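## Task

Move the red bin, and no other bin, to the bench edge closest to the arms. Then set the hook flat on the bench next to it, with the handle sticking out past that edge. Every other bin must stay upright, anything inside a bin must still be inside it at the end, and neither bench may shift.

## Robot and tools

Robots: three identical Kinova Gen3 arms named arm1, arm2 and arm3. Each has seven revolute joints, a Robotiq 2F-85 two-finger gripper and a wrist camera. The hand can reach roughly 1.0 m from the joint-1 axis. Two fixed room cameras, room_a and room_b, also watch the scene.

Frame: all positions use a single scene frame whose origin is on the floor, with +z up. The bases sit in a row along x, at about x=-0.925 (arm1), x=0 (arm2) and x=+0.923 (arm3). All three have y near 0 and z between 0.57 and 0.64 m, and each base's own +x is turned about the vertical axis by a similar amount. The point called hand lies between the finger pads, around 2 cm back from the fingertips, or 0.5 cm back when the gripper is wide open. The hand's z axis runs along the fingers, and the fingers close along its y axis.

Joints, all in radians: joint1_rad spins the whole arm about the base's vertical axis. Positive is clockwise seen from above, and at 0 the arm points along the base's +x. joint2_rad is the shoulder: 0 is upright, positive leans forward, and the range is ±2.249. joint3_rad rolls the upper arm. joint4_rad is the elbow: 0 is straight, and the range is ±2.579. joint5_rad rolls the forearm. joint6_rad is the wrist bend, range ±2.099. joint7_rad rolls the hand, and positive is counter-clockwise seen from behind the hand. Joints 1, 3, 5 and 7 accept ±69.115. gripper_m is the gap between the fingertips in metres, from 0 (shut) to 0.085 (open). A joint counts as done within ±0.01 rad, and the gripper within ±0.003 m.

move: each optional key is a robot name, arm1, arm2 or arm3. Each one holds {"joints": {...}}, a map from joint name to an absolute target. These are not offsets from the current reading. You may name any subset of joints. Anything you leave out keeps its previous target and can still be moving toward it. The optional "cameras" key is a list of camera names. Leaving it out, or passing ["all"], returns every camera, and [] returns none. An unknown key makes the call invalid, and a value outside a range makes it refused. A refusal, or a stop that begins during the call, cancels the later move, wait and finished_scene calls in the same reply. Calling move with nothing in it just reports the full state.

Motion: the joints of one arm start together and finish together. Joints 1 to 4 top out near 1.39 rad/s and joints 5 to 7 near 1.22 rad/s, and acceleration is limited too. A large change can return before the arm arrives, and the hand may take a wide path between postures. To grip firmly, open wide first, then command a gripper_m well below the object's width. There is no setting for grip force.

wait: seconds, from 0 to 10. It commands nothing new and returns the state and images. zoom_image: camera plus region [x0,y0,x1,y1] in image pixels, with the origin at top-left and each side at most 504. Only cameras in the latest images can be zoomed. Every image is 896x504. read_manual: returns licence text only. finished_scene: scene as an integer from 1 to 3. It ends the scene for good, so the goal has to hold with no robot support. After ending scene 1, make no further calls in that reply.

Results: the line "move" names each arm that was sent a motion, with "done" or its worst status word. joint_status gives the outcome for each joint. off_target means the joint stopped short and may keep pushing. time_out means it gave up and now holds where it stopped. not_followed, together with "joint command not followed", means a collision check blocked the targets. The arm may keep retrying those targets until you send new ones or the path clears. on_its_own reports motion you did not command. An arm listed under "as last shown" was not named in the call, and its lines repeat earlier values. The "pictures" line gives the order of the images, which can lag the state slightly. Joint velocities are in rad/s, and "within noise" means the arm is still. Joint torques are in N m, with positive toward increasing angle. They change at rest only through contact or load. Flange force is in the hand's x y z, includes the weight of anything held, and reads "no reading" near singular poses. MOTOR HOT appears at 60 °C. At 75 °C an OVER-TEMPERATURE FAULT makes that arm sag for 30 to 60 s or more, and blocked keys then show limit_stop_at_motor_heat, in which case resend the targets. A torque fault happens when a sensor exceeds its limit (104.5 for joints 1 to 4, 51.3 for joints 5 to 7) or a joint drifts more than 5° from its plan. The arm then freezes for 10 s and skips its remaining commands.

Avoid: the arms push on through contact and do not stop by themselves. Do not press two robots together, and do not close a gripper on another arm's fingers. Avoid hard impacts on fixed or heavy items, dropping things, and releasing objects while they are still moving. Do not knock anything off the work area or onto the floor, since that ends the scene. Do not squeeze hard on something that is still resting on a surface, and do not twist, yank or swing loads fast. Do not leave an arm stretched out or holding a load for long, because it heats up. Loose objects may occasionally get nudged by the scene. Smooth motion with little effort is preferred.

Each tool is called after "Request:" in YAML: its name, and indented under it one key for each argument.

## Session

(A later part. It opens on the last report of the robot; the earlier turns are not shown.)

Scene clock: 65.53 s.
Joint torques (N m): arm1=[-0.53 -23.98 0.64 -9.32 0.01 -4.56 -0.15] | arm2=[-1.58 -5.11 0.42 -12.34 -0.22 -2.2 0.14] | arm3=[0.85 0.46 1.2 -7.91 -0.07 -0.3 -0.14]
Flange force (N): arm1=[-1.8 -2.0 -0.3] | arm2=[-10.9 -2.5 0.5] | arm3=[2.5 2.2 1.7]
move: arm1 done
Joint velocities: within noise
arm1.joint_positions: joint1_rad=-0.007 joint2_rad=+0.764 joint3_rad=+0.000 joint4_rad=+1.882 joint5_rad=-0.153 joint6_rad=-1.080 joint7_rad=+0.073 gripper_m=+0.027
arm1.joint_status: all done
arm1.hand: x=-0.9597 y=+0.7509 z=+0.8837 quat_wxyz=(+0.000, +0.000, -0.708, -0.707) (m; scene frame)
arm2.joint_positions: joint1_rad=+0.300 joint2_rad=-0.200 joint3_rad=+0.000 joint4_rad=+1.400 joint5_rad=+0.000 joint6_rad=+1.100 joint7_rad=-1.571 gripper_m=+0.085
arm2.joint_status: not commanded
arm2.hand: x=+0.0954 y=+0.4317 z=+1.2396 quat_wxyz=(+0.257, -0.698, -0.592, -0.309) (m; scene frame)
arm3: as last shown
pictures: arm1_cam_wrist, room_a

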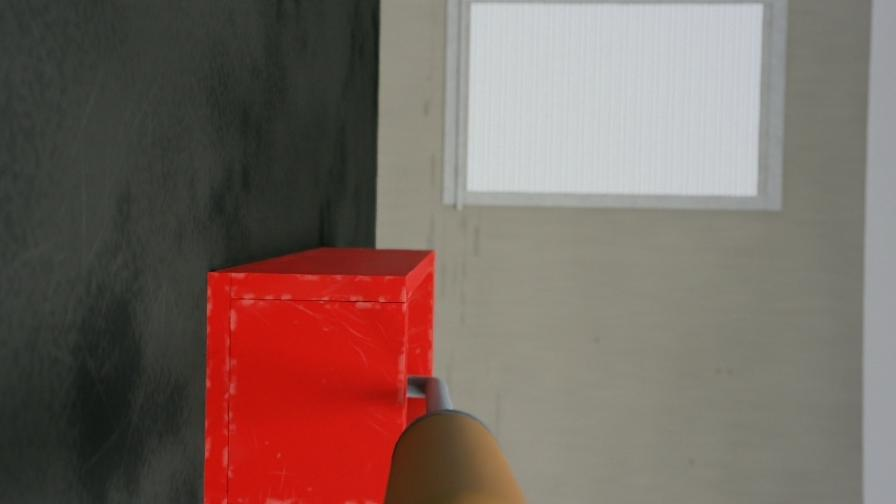

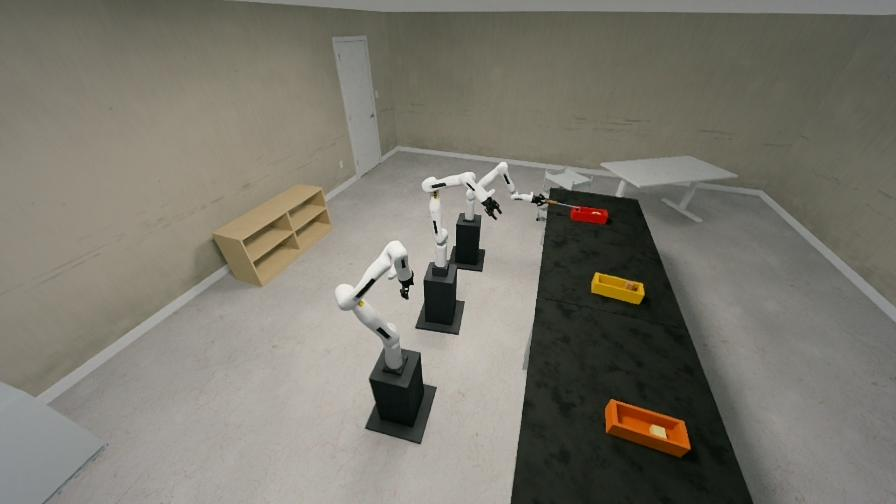

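Request:
move:
  arm1: {"joints":{"joint1_rad":-0.0461,"joint2_rad":0.6656,"joint4_rad":2.2154,"joint5_rad":-0.1803,"joint6_rad":-1.3143,"joint7_rad":0.0462}}
  cameras: ["arm1_cam_wrist","room_a","room_b"]

Request:
zoom_image:
  camera: "room_a"
  region: [520, 180, 660, 250]

Request:
zoom_image:
  camera: "room_b"
  region: [470, 160, 570, 210]

Scene clock: 68.83 s.
Joint torques (N m): arm1=[-0.53 -20.24 0.74 -7.17 -0.1 -4.48 -0.14] | arm2=[-1.59 -5.11 0.44 -12.31 -0.19 -2.17 0.15] | arm3=[0.81 0.49 1.21 -7.95 -0.13 -0.29 -0.17]
Flange force (N): arm1=[-2.1 -2.3 -0.4] | arm2=[-10.9 -2.5 0.6] | arm3=[2.5 2.0 1.9]
move: arm1 done
Joint velocities: within noise
arm1.joint_positions: joint1_rad=-0.046 joint2_rad=+0.666 joint3_rad=+0.000 joint4_rad=+2.215 joint5_rad=-0.180 joint6_rad=-1.314 joint7_rad=+0.046 gripper_m=+0.027
arm1.joint_status: all done
arm1.hand: x=-0.9597 y=+0.6508 z=+0.8838 quat_wxyz=(+0.000, +0.000, -0.708, -0.707) (m; scene frame)
arm2, arm3: as last shown
pictures: arm1_cam_wrist, room_a, room_b

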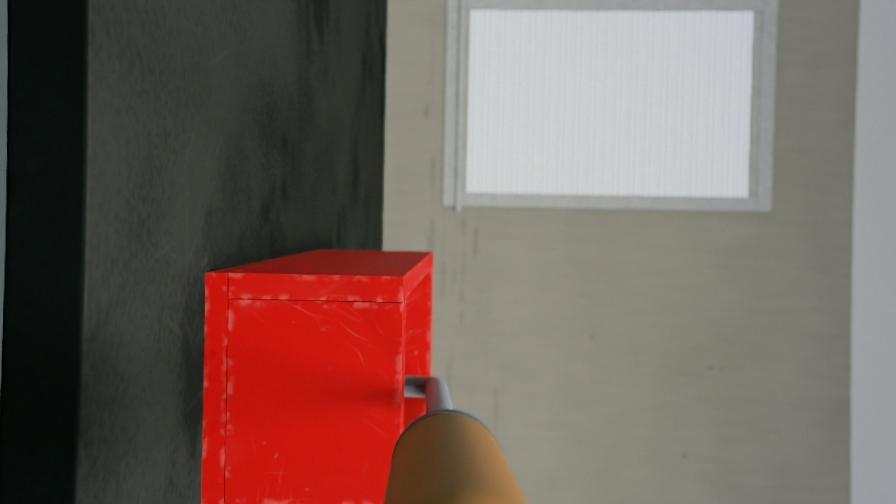

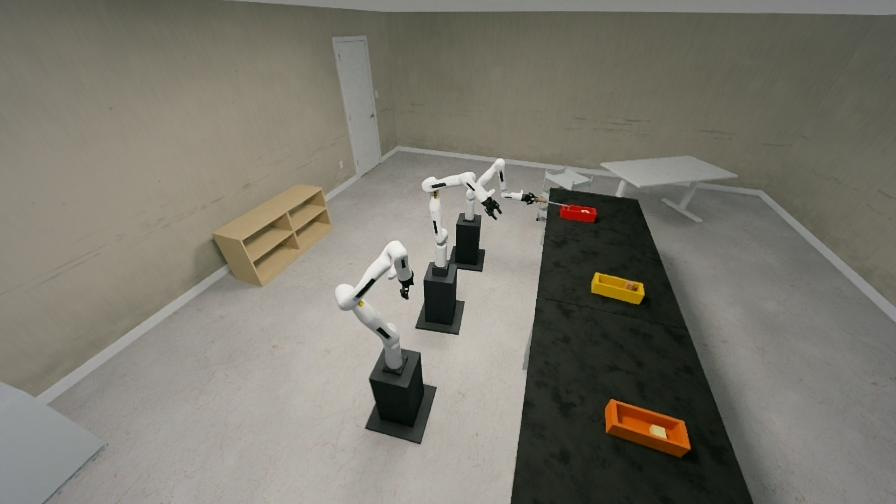

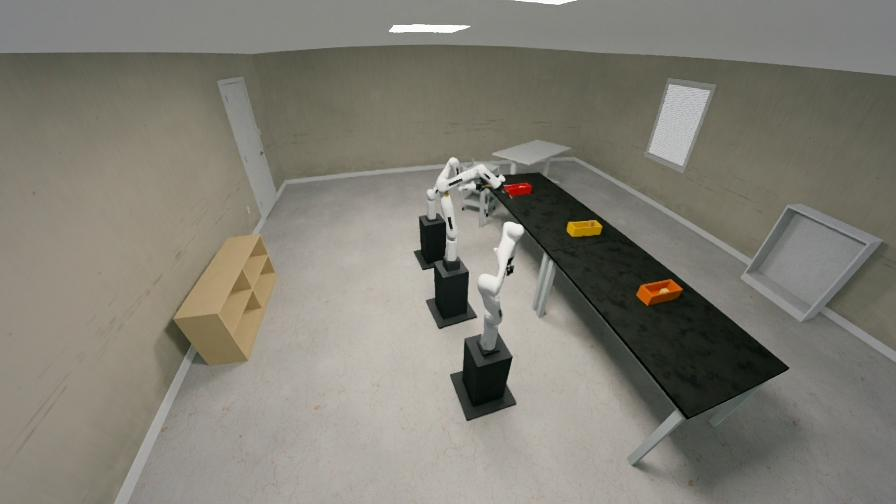

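Scaled by 3.600 from the camera's 896x504 image, which has a finer 1280x720 frame.

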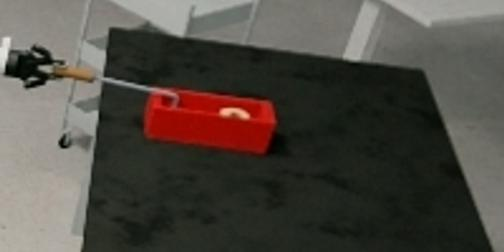

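Scaled by 5.040 from the camera's 896x504 image, which has a finer 1280x720 frame.

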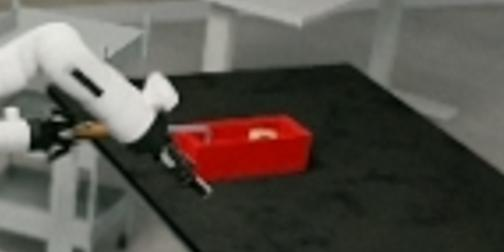

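Request:
move:
  arm1: {"joints":{"joint1_rad":-0.0577,"joint2_rad":0.4233,"joint4_rad":2.233,"joint5_rad":-0.224,"joint6_rad":-0.973,"joint7_rad":0.1046}}
  cameras: []

Request:
move:
  arm1: {"joints":{"joint1_rad":-0.0677,"joint2_rad":0.2197,"joint4_rad":2.1851,"joint5_rad":-0.3348,"joint6_rad":-0.6128,"joint7_rad":0.2293}}
  cameras: ["arm1_cam_wrist","room_a","room_b"]

Request:
zoom_image:
  camera: "room_a"
  region: [520, 180, 660, 250]

Scene clock: 76.03 s.
Joint torques (N m): arm1=[-0.49 -17.8 0.39 -9.04 0.09 -4.39 -0.09] | arm2=[-1.52 -5.14 0.43 -12.33 -0.19 -2.17 0.15] | arm3=[0.81 0.49 1.19 -7.91 -0.07 -0.29 -0.13]
Flange force (N): arm1=[-2.5 -2.5 0.4] | arm2=[-10.8 -2.5 0.6] | arm3=[2.6 2.2 1.7]
move: arm1 done
Joint velocities: within noise
arm1.joint_positions: joint1_rad=-0.058 joint2_rad=+0.423 joint3_rad=+0.000 joint4_rad=+2.233 joint5_rad=-0.224 joint6_rad=-0.973 joint7_rad=+0.105 gripper_m=+0.027
arm1.joint_status: all done
arm1.hand: x=-0.9596 y=+0.6271 z=+0.9242 quat_wxyz=(+0.000, +0.000, -0.749, -0.662) (m; scene frame)
arm2, arm3: as last shown
pictures: none
No camera images: "cameras" was empty.

Scene clock: 77.37 s.
Joint torques (N m): arm1=[-0.55 -15.6 0.06 -11.03 0.28 -4.26 -0.14] | arm2=[-1.56 -5.08 0.44 -12.33 -0.18 -2.17 0.15] | arm3=[0.79 0.49 1.24 -7.93 -0.1 -0.29 -0.16]
Flange force (N): arm1=[-3.0 -2.7 0.8] | arm2=[-11.0 -2.5 0.6] | arm3=[2.6 2.2 1.8]
move: arm1 done
Joint velocities: within noise
arm1.joint_positions: joint1_rad=-0.068 joint2_rad=+0.220 joint3_rad=+0.000 joint4_rad=+2.185 joint5_rad=-0.335 joint6_rad=-0.613 joint7_rad=+0.229 gripper_m=+0.027
arm1.joint_status: all done
arm1.hand: x=-0.9596 y=+0.6037 z=+0.9594 quat_wxyz=(+0.000, +0.000, -0.788, -0.616) (m; scene frame)
arm2, arm3: as last shown
pictures: arm1_cam_wrist, room_a, room_b

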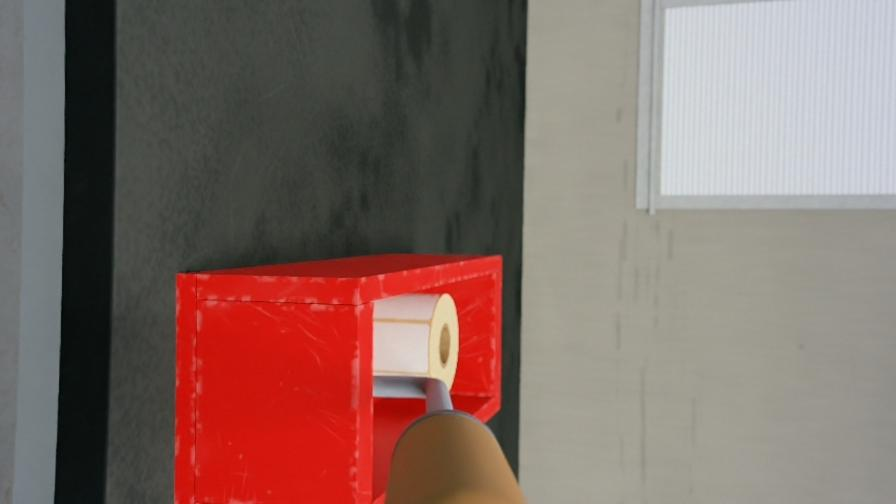

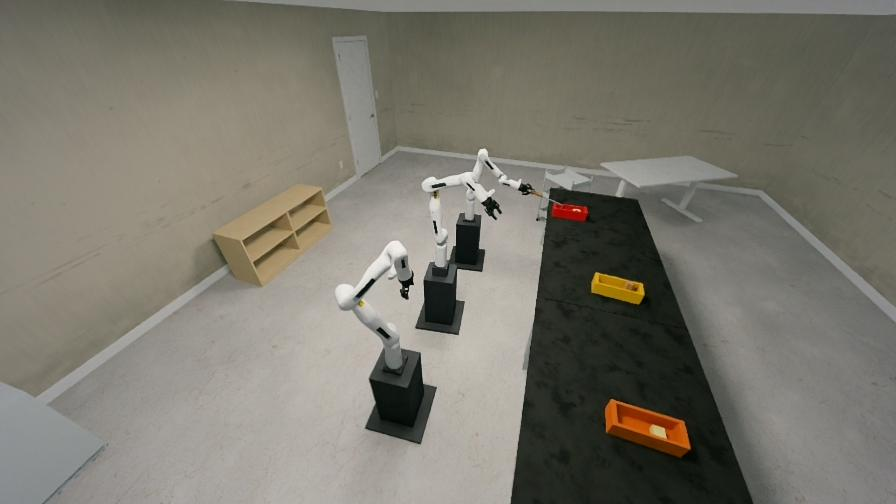

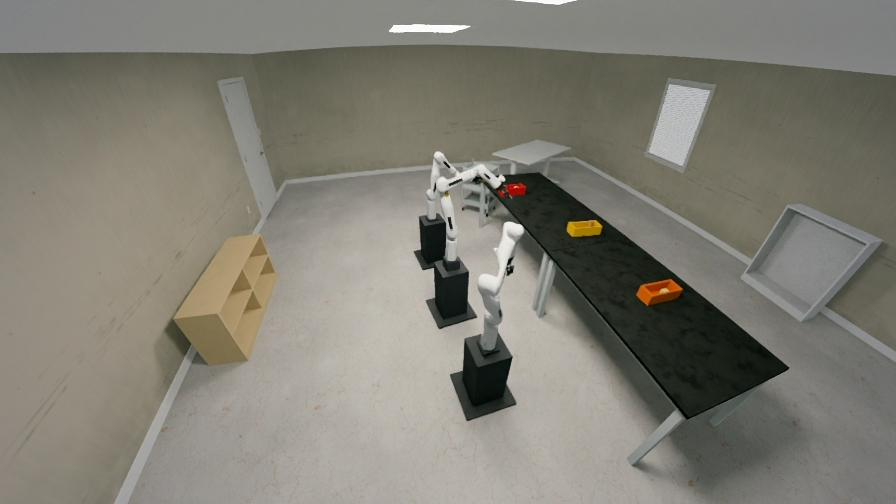

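Scaled by 3.600 from the camera's 896x504 image, which has a finer 1280x720 frame.

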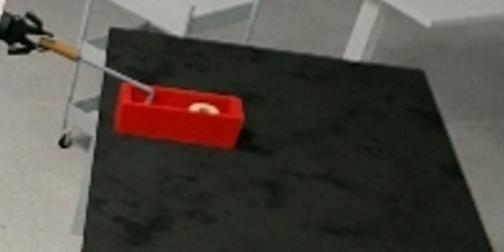

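Request:
move:
  arm1: {"joints":{"joint1_rad":-0.0742,"joint2_rad":0.0866,"joint4_rad":2.0979,"joint5_rad":-0.6462,"joint6_rad":-0.3193,"joint7_rad":0.5513}}
  cameras: ["arm1_cam_wrist","room_a","room_b"]

Request:
zoom_image:
  camera: "room_a"
  region: [520, 180, 660, 250]

Scene clock: 81.57 s.
Joint torques (N m): arm1=[-0.65 -14.01 -0.07 -12.34 0.36 -3.38 -0.42] | arm2=[-1.57 -5.11 0.46 -12.32 -0.22 -2.19 0.17] | arm3=[0.8 0.47 1.18 -7.92 -0.09 -0.28 -0.15]
Flange force (N): arm1=no reading | arm2=[-10.9 -2.7 0.5] | arm3=[2.5 2.1 1.8]
move: arm1 done
Joint velocities: within noise
arm1.joint_positions: joint1_rad=-0.074 joint2_rad=+0.087 joint3_rad=+0.000 joint4_rad=+2.098 joint5_rad=-0.646 joint6_rad=-0.319 joint7_rad=+0.551 gripper_m=+0.027
arm1.joint_status: all done
arm1.hand: x=-0.9597 y=+0.5846 z=+0.9883 quat_wxyz=(+0.000, +0.000, -0.820, -0.573) (m; scene frame)
arm2, arm3: as last shown
pictures: arm1_cam_wrist, room_a, room_b

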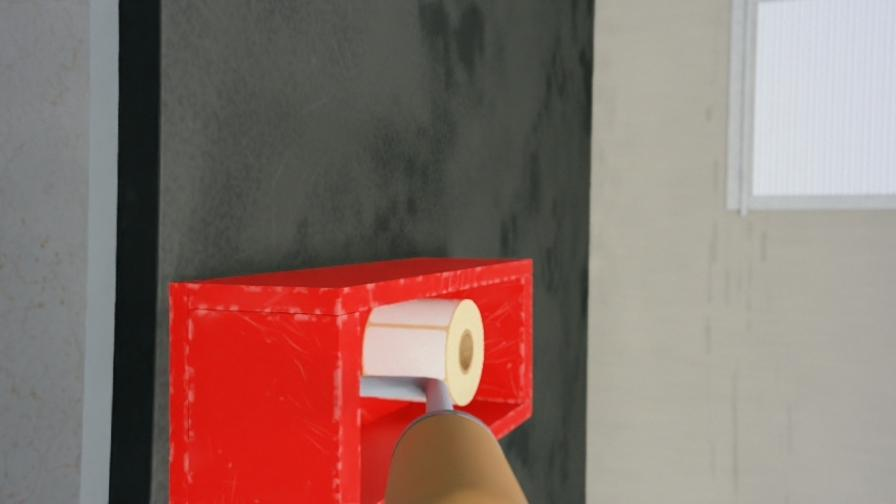

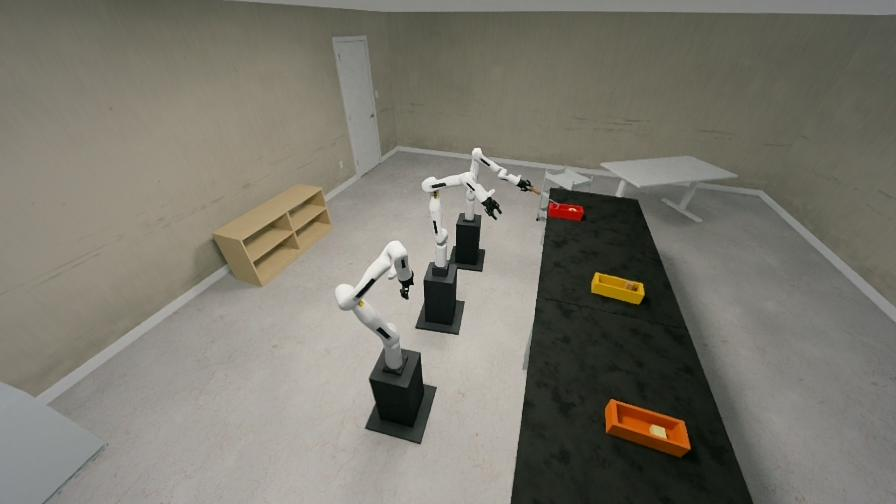

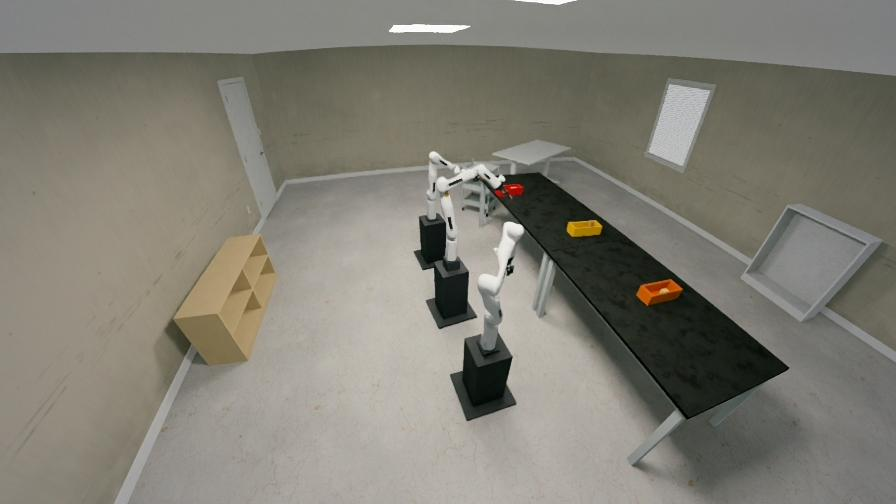

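Scaled by 3.600 from the camera's 896x504 image, which has a finer 1280x720 frame.

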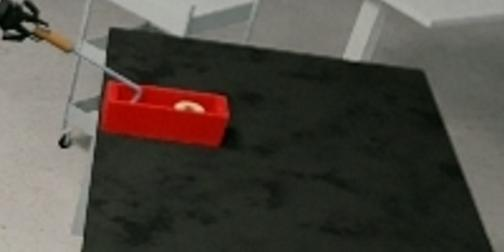

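Request:
move:
  arm1: {"joints":{"joint1_rad":-0.0616,"joint2_rad":0.1543,"joint4_rad":2.0773,"joint5_rad":-0.4353,"joint6_rad":-0.4493,"joint7_rad":0.3502}}
  cameras: ["arm1_cam_wrist"]

Request:
move:
  arm1: {"joints":{"joint1_rad":-0.0511,"joint2_rad":0.3503,"joint4_rad":2.1557,"joint5_rad":-0.2217,"joint6_rad":-0.9468,"joint7_rad":0.1309}}
  cameras: ["arm1_cam_wrist","room_a"]

Request:
zoom_image:
  camera: "room_a"
  region: [520, 180, 660, 250]

Scene clock: 90.17 s.
Joint torques (N m): arm1=[-0.56 -15.32 0.01 -12.39 0.39 -4.06 -0.12] | arm2=[-1.56 -5.1 0.44 -12.28 -0.19 -2.19 0.15] | arm3=[0.85 0.5 1.2 -7.9 -0.08 -0.28 -0.13]
Flange force (N): arm1=[-3.2 -3.6 0.3] | arm2=[-10.7 -2.5 0.5] | arm3=[2.6 2.1 1.7]
move: arm1 done
Joint velocities: within noise
arm1.joint_positions: joint1_rad=-0.062 joint2_rad=+0.154 joint3_rad=+0.000 joint4_rad=+2.077 joint5_rad=-0.435 joint6_rad=-0.449 joint7_rad=+0.350 gripper_m=+0.027
arm1.joint_status: all done
arm1.hand: x=-0.9597 y=+0.6137 z=+1.0041 quat_wxyz=(+0.000, +0.000, -0.788, -0.615) (m; scene frame)
arm2, arm3: as last shown
pictures: arm1_cam_wrist

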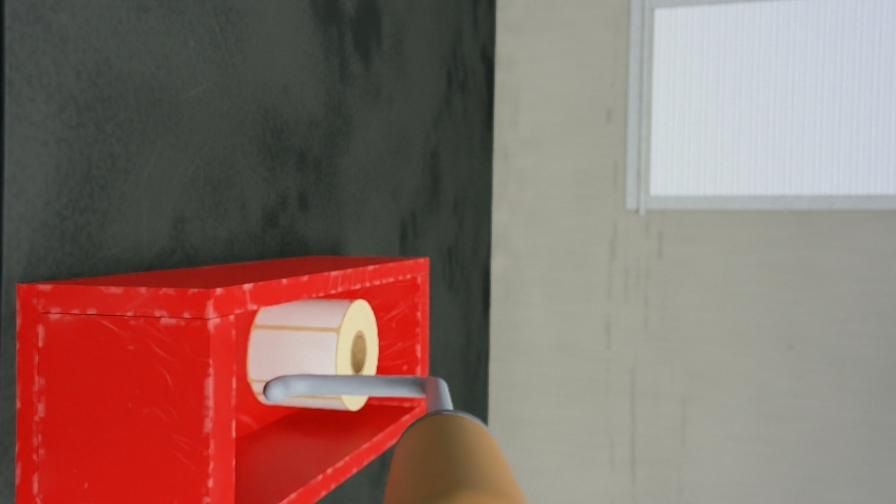

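Scene clock: 91.50 s.
Joint torques (N m): arm1=[-0.56 -17.56 0.28 -10.58 0.2 -4.42 -0.07] | arm2=[-1.6 -5.14 0.4 -12.28 -0.21 -2.16 0.15] | arm3=[0.83 0.48 1.23 -7.91 -0.11 -0.3 -0.15]
Flange force (N): arm1=[-2.6 -2.7 -0.8] | arm2=[-10.7 -2.4 0.6] | arm3=[2.6 2.2 1.7]
move: arm1 done
Joint velocities: within noise
arm1.joint_positions: joint1_rad=-0.051 joint2_rad=+0.350 joint3_rad=+0.000 joint4_rad=+2.156 joint5_rad=-0.222 joint6_rad=-0.947 joint7_rad=+0.131 gripper_m=+0.027
arm1.joint_status: all done
arm1.hand: x=-0.9596 y=+0.6411 z=+0.9988 quat_wxyz=(+0.000, +0.000, -0.708, -0.707) (m; scene frame)
arm2: as last shown
arm3.joint_positions: joint1_rad=-0.696 joint2_rad=-0.410 joint3_rad=-0.040 joint4_rad=+1.398 joint5_rad=-0.129 joint6_rad=+1.982 joint7_rad=+0.798 gripper_m=+0.085
arm3.joint_status: not commanded
arm3.hand: x=+0.8127 y=+0.1055 z=+1.1164 quat_wxyz=(+0.055, +0.736, -0.669, -0.088) (m; scene frame)
pictures: arm1_cam_wrist, room_a

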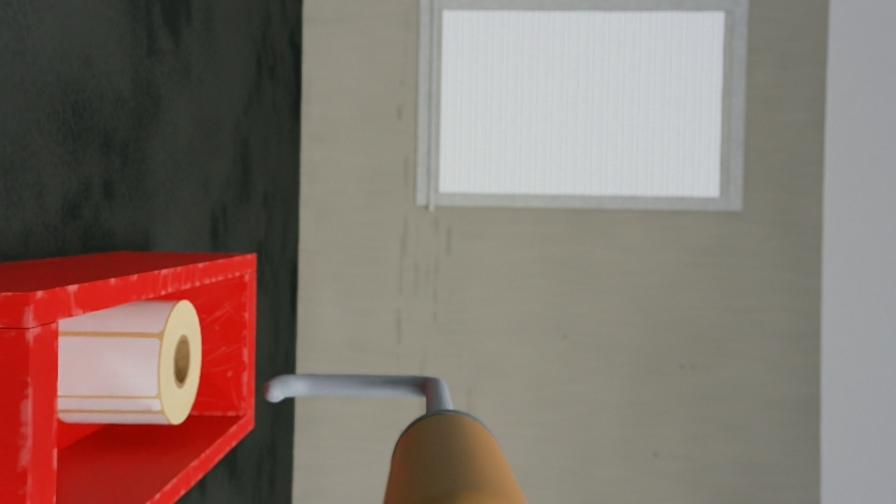

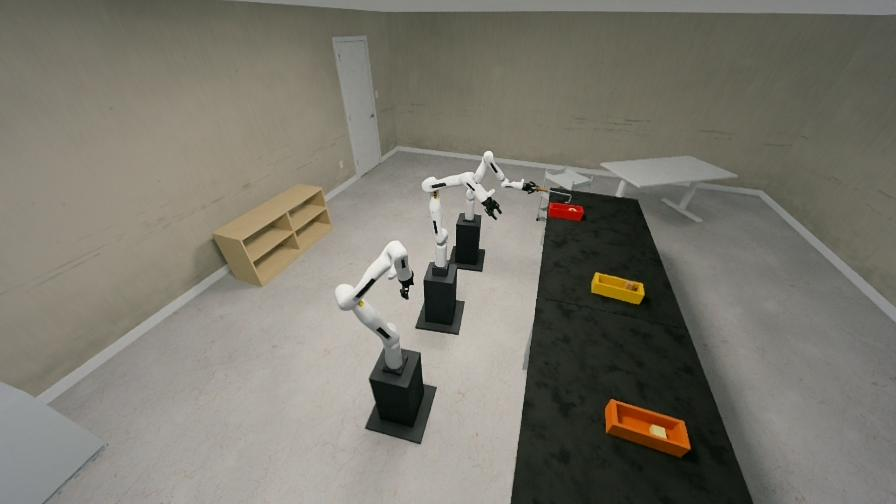

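Scaled by 3.600 from the camera's 896x504 image, which has a finer 1280x720 frame.

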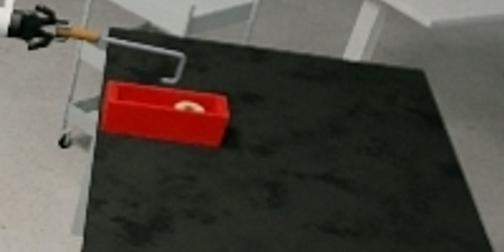

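Request:
move:
  arm1: {"joints":{"joint1_rad":0.5641,"joint2_rad":0.633,"joint4_rad":2.0162,"joint5_rad":0.4861,"joint6_rad":-1.1279,"joint7_rad":-1.7934}}
  cameras: ["arm1_cam_wrist"]

Request:
move:
  arm1: {"joints":{"joint1_rad":0.5191,"joint2_rad":0.9585,"joint4_rad":1.8759,"joint5_rad":0.4079,"joint6_rad":-1.2874,"joint7_rad":-1.6911}}
  cameras: ["arm1_cam_wrist","room_a"]

Request:
zoom_image:
  camera: "room_a"
  region: [520, 180, 660, 250]

Scene clock: 97.60 s.
Joint torques (N m): arm1=[-0.52 -21.23 -1.05 -8.96 -1.23 -4.34 -0.19] | arm2=[-1.53 -5.09 0.41 -12.36 -0.21 -2.2 0.17] | arm3=[0.83 0.43 1.22 -7.9 -0.11 -0.3 -0.15]
Flange force (N): arm1=[-2.0 1.3 -1.9] | arm2=[-11.0 -2.5 0.6] | arm3=[2.5 2.3 1.6]
move: arm1 done
Joint velocities: within noise
arm1.joint_positions: joint1_rad=+0.564 joint2_rad=+0.633 joint3_rad=+0.000 joint4_rad=+2.016 joint5_rad=+0.486 joint6_rad=-1.128 joint7_rad=-1.793 gripper_m=+0.027
arm1.joint_status: all done
arm1.hand: x=-0.7346 y=+0.6610 z=+0.9189 quat_wxyz=(+0.500, -0.500, -0.500, -0.500) (m; scene frame)
arm2, arm3: as last shown
pictures: arm1_cam_wrist

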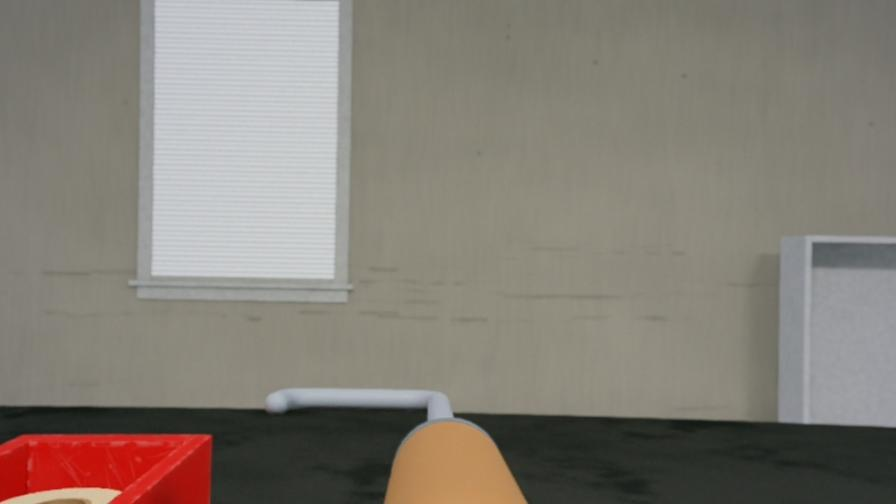

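Scene clock: 99.13 s.
Joint torques (N m): arm1=[-0.52 -24.61 -1.14 -7.46 -0.82 -4.49 -0.13] | arm2=[-1.54 -5.09 0.46 -12.35 -0.23 -2.18 0.17] | arm3=[0.81 0.5 1.2 -7.9 -0.07 -0.3 -0.15]
Flange force (N): arm1=[-1.8 1.0 -1.8] | arm2=[-11.0 -2.7 0.6] | arm3=[2.6 2.1 1.6]
move: arm1 done
Joint velocities: within noise
arm1.joint_positions: joint1_rad=+0.519 joint2_rad=+0.958 joint3_rad=+0.000 joint4_rad=+1.876 joint5_rad=+0.408 joint6_rad=-1.287 joint7_rad=-1.691 gripper_m=+0.027
arm1.joint_status: all done
arm1.hand: x=-0.7347 y=+0.7078 z=+0.7988 quat_wxyz=(+0.500, -0.500, -0.500, -0.500) (m; scene frame)
arm2.joint_positions: joint1_rad=+0.300 joint2_rad=-0.200 joint3_rad=+0.000 joint4_rad=+1.400 joint5_rad=+0.000 joint6_rad=+1.100 joint7_rad=-1.571 gripper_m=+0.085
arm2.joint_status: not commanded
arm2.hand: x=+0.0954 y=+0.4317 z=+1.2396 quat_wxyz=(+0.257, -0.698, -0.592, -0.309) (m; scene frame)
arm3: as last shown
pictures: arm1_cam_wrist, room_a

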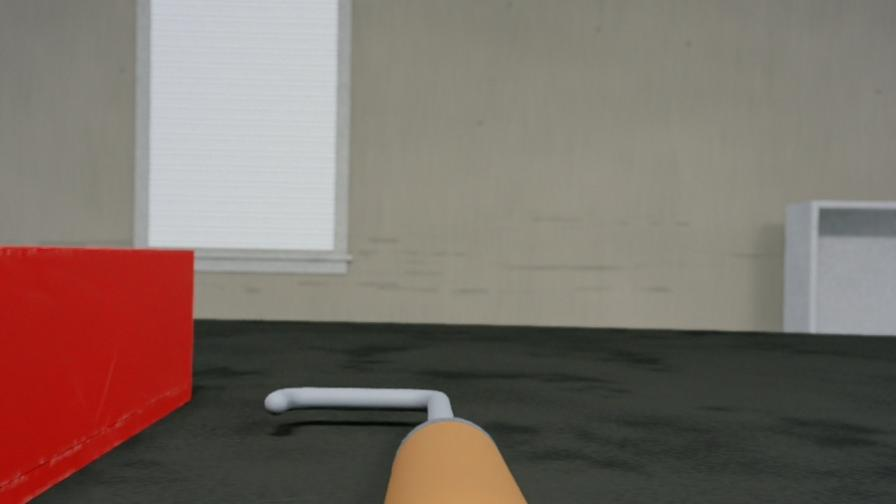

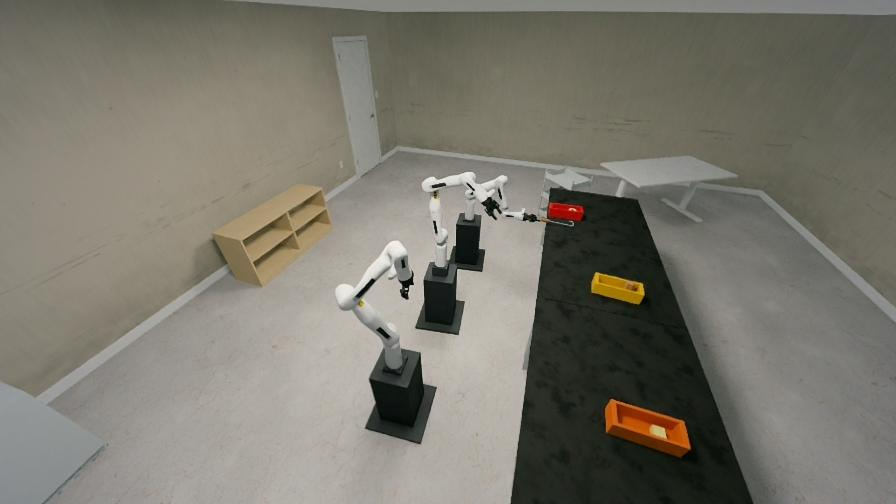

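Scaled by 3.600 from the camera's 896x504 image, which has a finer 1280x720 frame.

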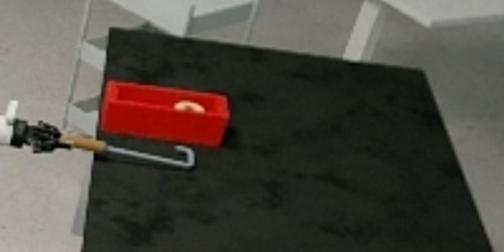

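Request:
move:
  arm1: {"joints":{"joint1_rad":0.5191,"joint2_rad":0.9958,"joint4_rad":1.8674,"joint5_rad":0.4051,"joint6_rad":-1.3142,"joint7_rad":-1.6791}}
  cameras: ["arm1_cam_wrist"]

Request:
move:
  arm1: {"joints":{"gripper_m":0.085}}
  cameras: ["arm1_cam_wrist"]

Scene clock: 101.30 s.
Joint torques (N m): arm1=[-0.63 -22.94 -0.89 -6.03 -0.6 -3.3 -0.07] | arm2=[-1.53 -5.15 0.43 -12.33 -0.21 -2.18 0.15] | arm3=[0.81 0.48 1.19 -7.93 -0.08 -0.32 -0.18]
Flange force (N): arm1=[0.0 1.1 -2.1] | arm2=[-10.8 -2.5 0.6] | arm3=[2.5 2.0 1.7]
move: arm1 done
Joint velocities: within noise
arm1.joint_positions: joint1_rad=+0.519 joint2_rad=+0.996 joint3_rad=+0.000 joint4_rad=+1.867 joint5_rad=+0.405 joint6_rad=-1.314 joint7_rad=-1.679 gripper_m=+0.027
arm1.joint_status: all done
arm1.hand: x=-0.7347 y=+0.7078 z=+0.7832 quat_wxyz=(+0.500, -0.500, -0.500, -0.500) (m; scene frame)
arm2, arm3: as last shown
pictures: arm1_cam_wrist

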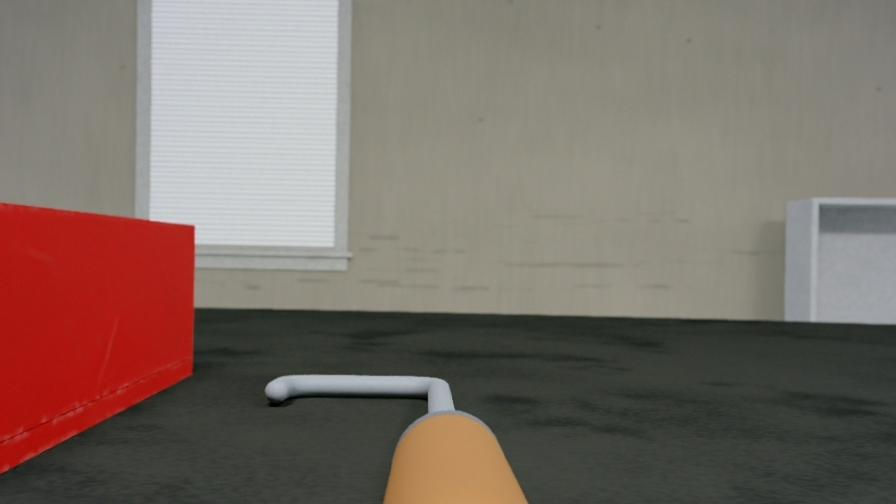

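Scene clock: 102.57 s.
Joint torques (N m): arm1=[-0.44 -21.44 -0.62 -5.1 -0.61 -2.65 -0.07] | arm2=[-1.55 -5.11 0.45 -12.31 -0.16 -2.16 0.13] | arm3=[0.84 0.49 1.21 -7.9 -0.09 -0.3 -0.17]
Flange force (N): arm1=[2.0 1.1 -1.5] | arm2=[-10.9 -2.4 0.6] | arm3=[2.5 2.1 1.6]
move: arm1 done
Joint velocities: within noise
arm1.joint_positions: joint1_rad=+0.519 joint2_rad=+0.996 joint3_rad=+0.000 joint4_rad=+1.867 joint5_rad=+0.405 joint6_rad=-1.314 joint7_rad=-1.679 gripper_m=+0.085
arm1.joint_status: all done
arm1.hand: x=-0.7347 y=+0.7078 z=+0.7832 quat_wxyz=(+0.500, -0.500, -0.500, -0.500) (m; scene frame)
arm2, arm3: as last shown
pictures: arm1_cam_wrist

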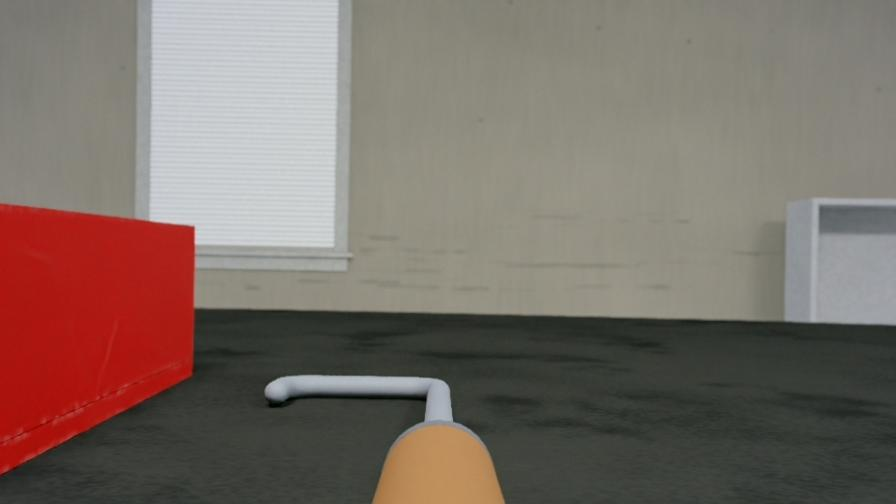

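Request:
move:
  arm1: {"joints":{"joint1_rad":0.6376,"joint2_rad":0.9666,"joint4_rad":2.1762,"joint5_rad":0.5093,"joint6_rad":-1.571,"joint7_rad":-1.5708}}
  cameras: ["arm1_cam_wrist","room_a","room_b"]

Request:
zoom_image:
  camera: "room_a"
  region: [520, 180, 660, 250]

Request:
finished_scene:
  scene: 1

Scene clock: 105.53 s.
Joint torques (N m): arm1=[-0.46 -18.46 -0.95 -2.51 -0.3 -2.68 -0.07] | arm2=[-1.57 -5.12 0.43 -12.32 -0.21 -2.17 0.14] | arm3=[0.82 0.51 1.23 -7.89 -0.08 -0.29 -0.18]
Flange force (N): arm1=[2.4 1.4 -1.6] | arm2=[-10.9 -2.4 0.6] | arm3=[2.6 2.1 1.7]
move: arm1 done
Joint velocities: within noise
arm1.joint_positions: joint1_rad=+0.638 joint2_rad=+0.967 joint3_rad=+0.000 joint4_rad=+2.176 joint5_rad=+0.509 joint6_rad=-1.571 joint7_rad=-1.571 gripper_m=+0.085
arm1.joint_status: all done
arm1.hand: x=-0.7346 y=+0.6009 z=+0.7811 quat_wxyz=(+0.500, -0.501, -0.500, -0.499) (m; scene frame)
arm2, arm3: as last shown
pictures: arm1_cam_wrist, room_a, room_b

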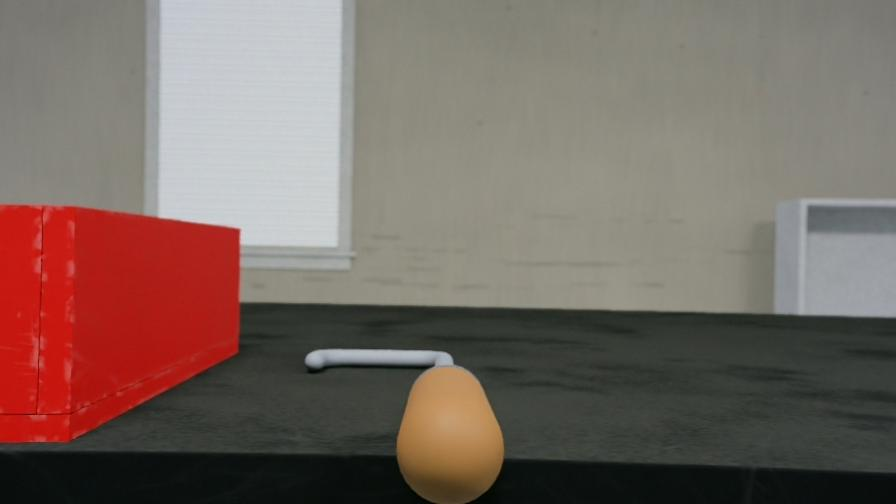

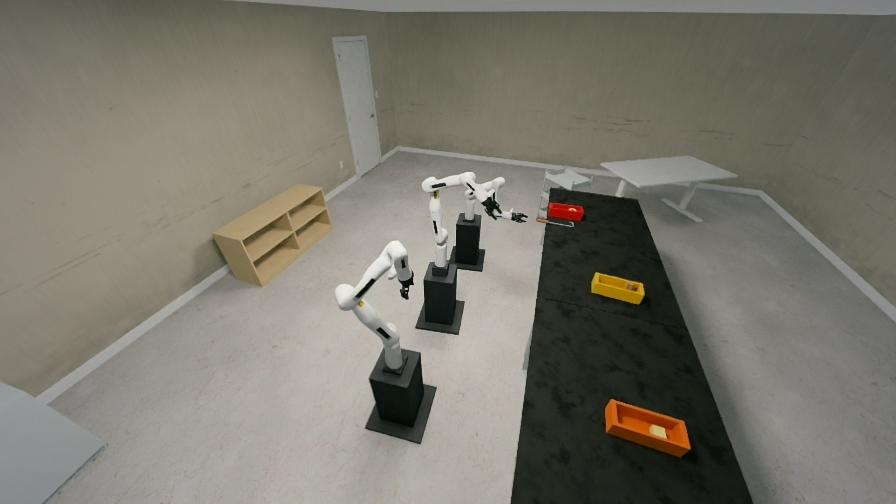

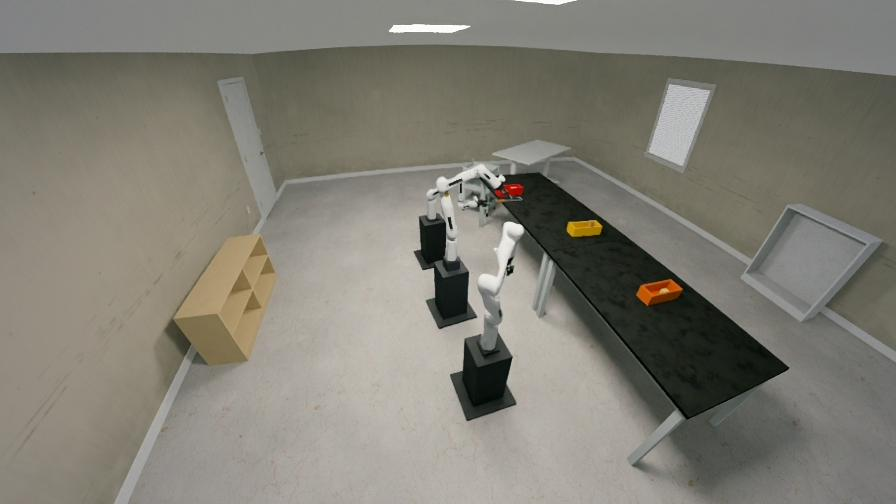

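Scaled by 3.600 from the camera's 896x504 image, which has a finer 1280x720 frame.

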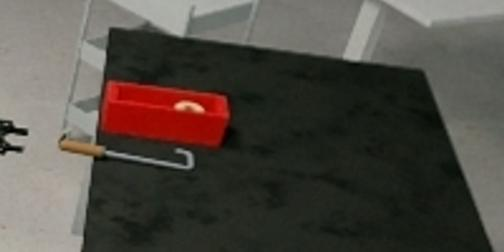

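The scene is finished: the task was done.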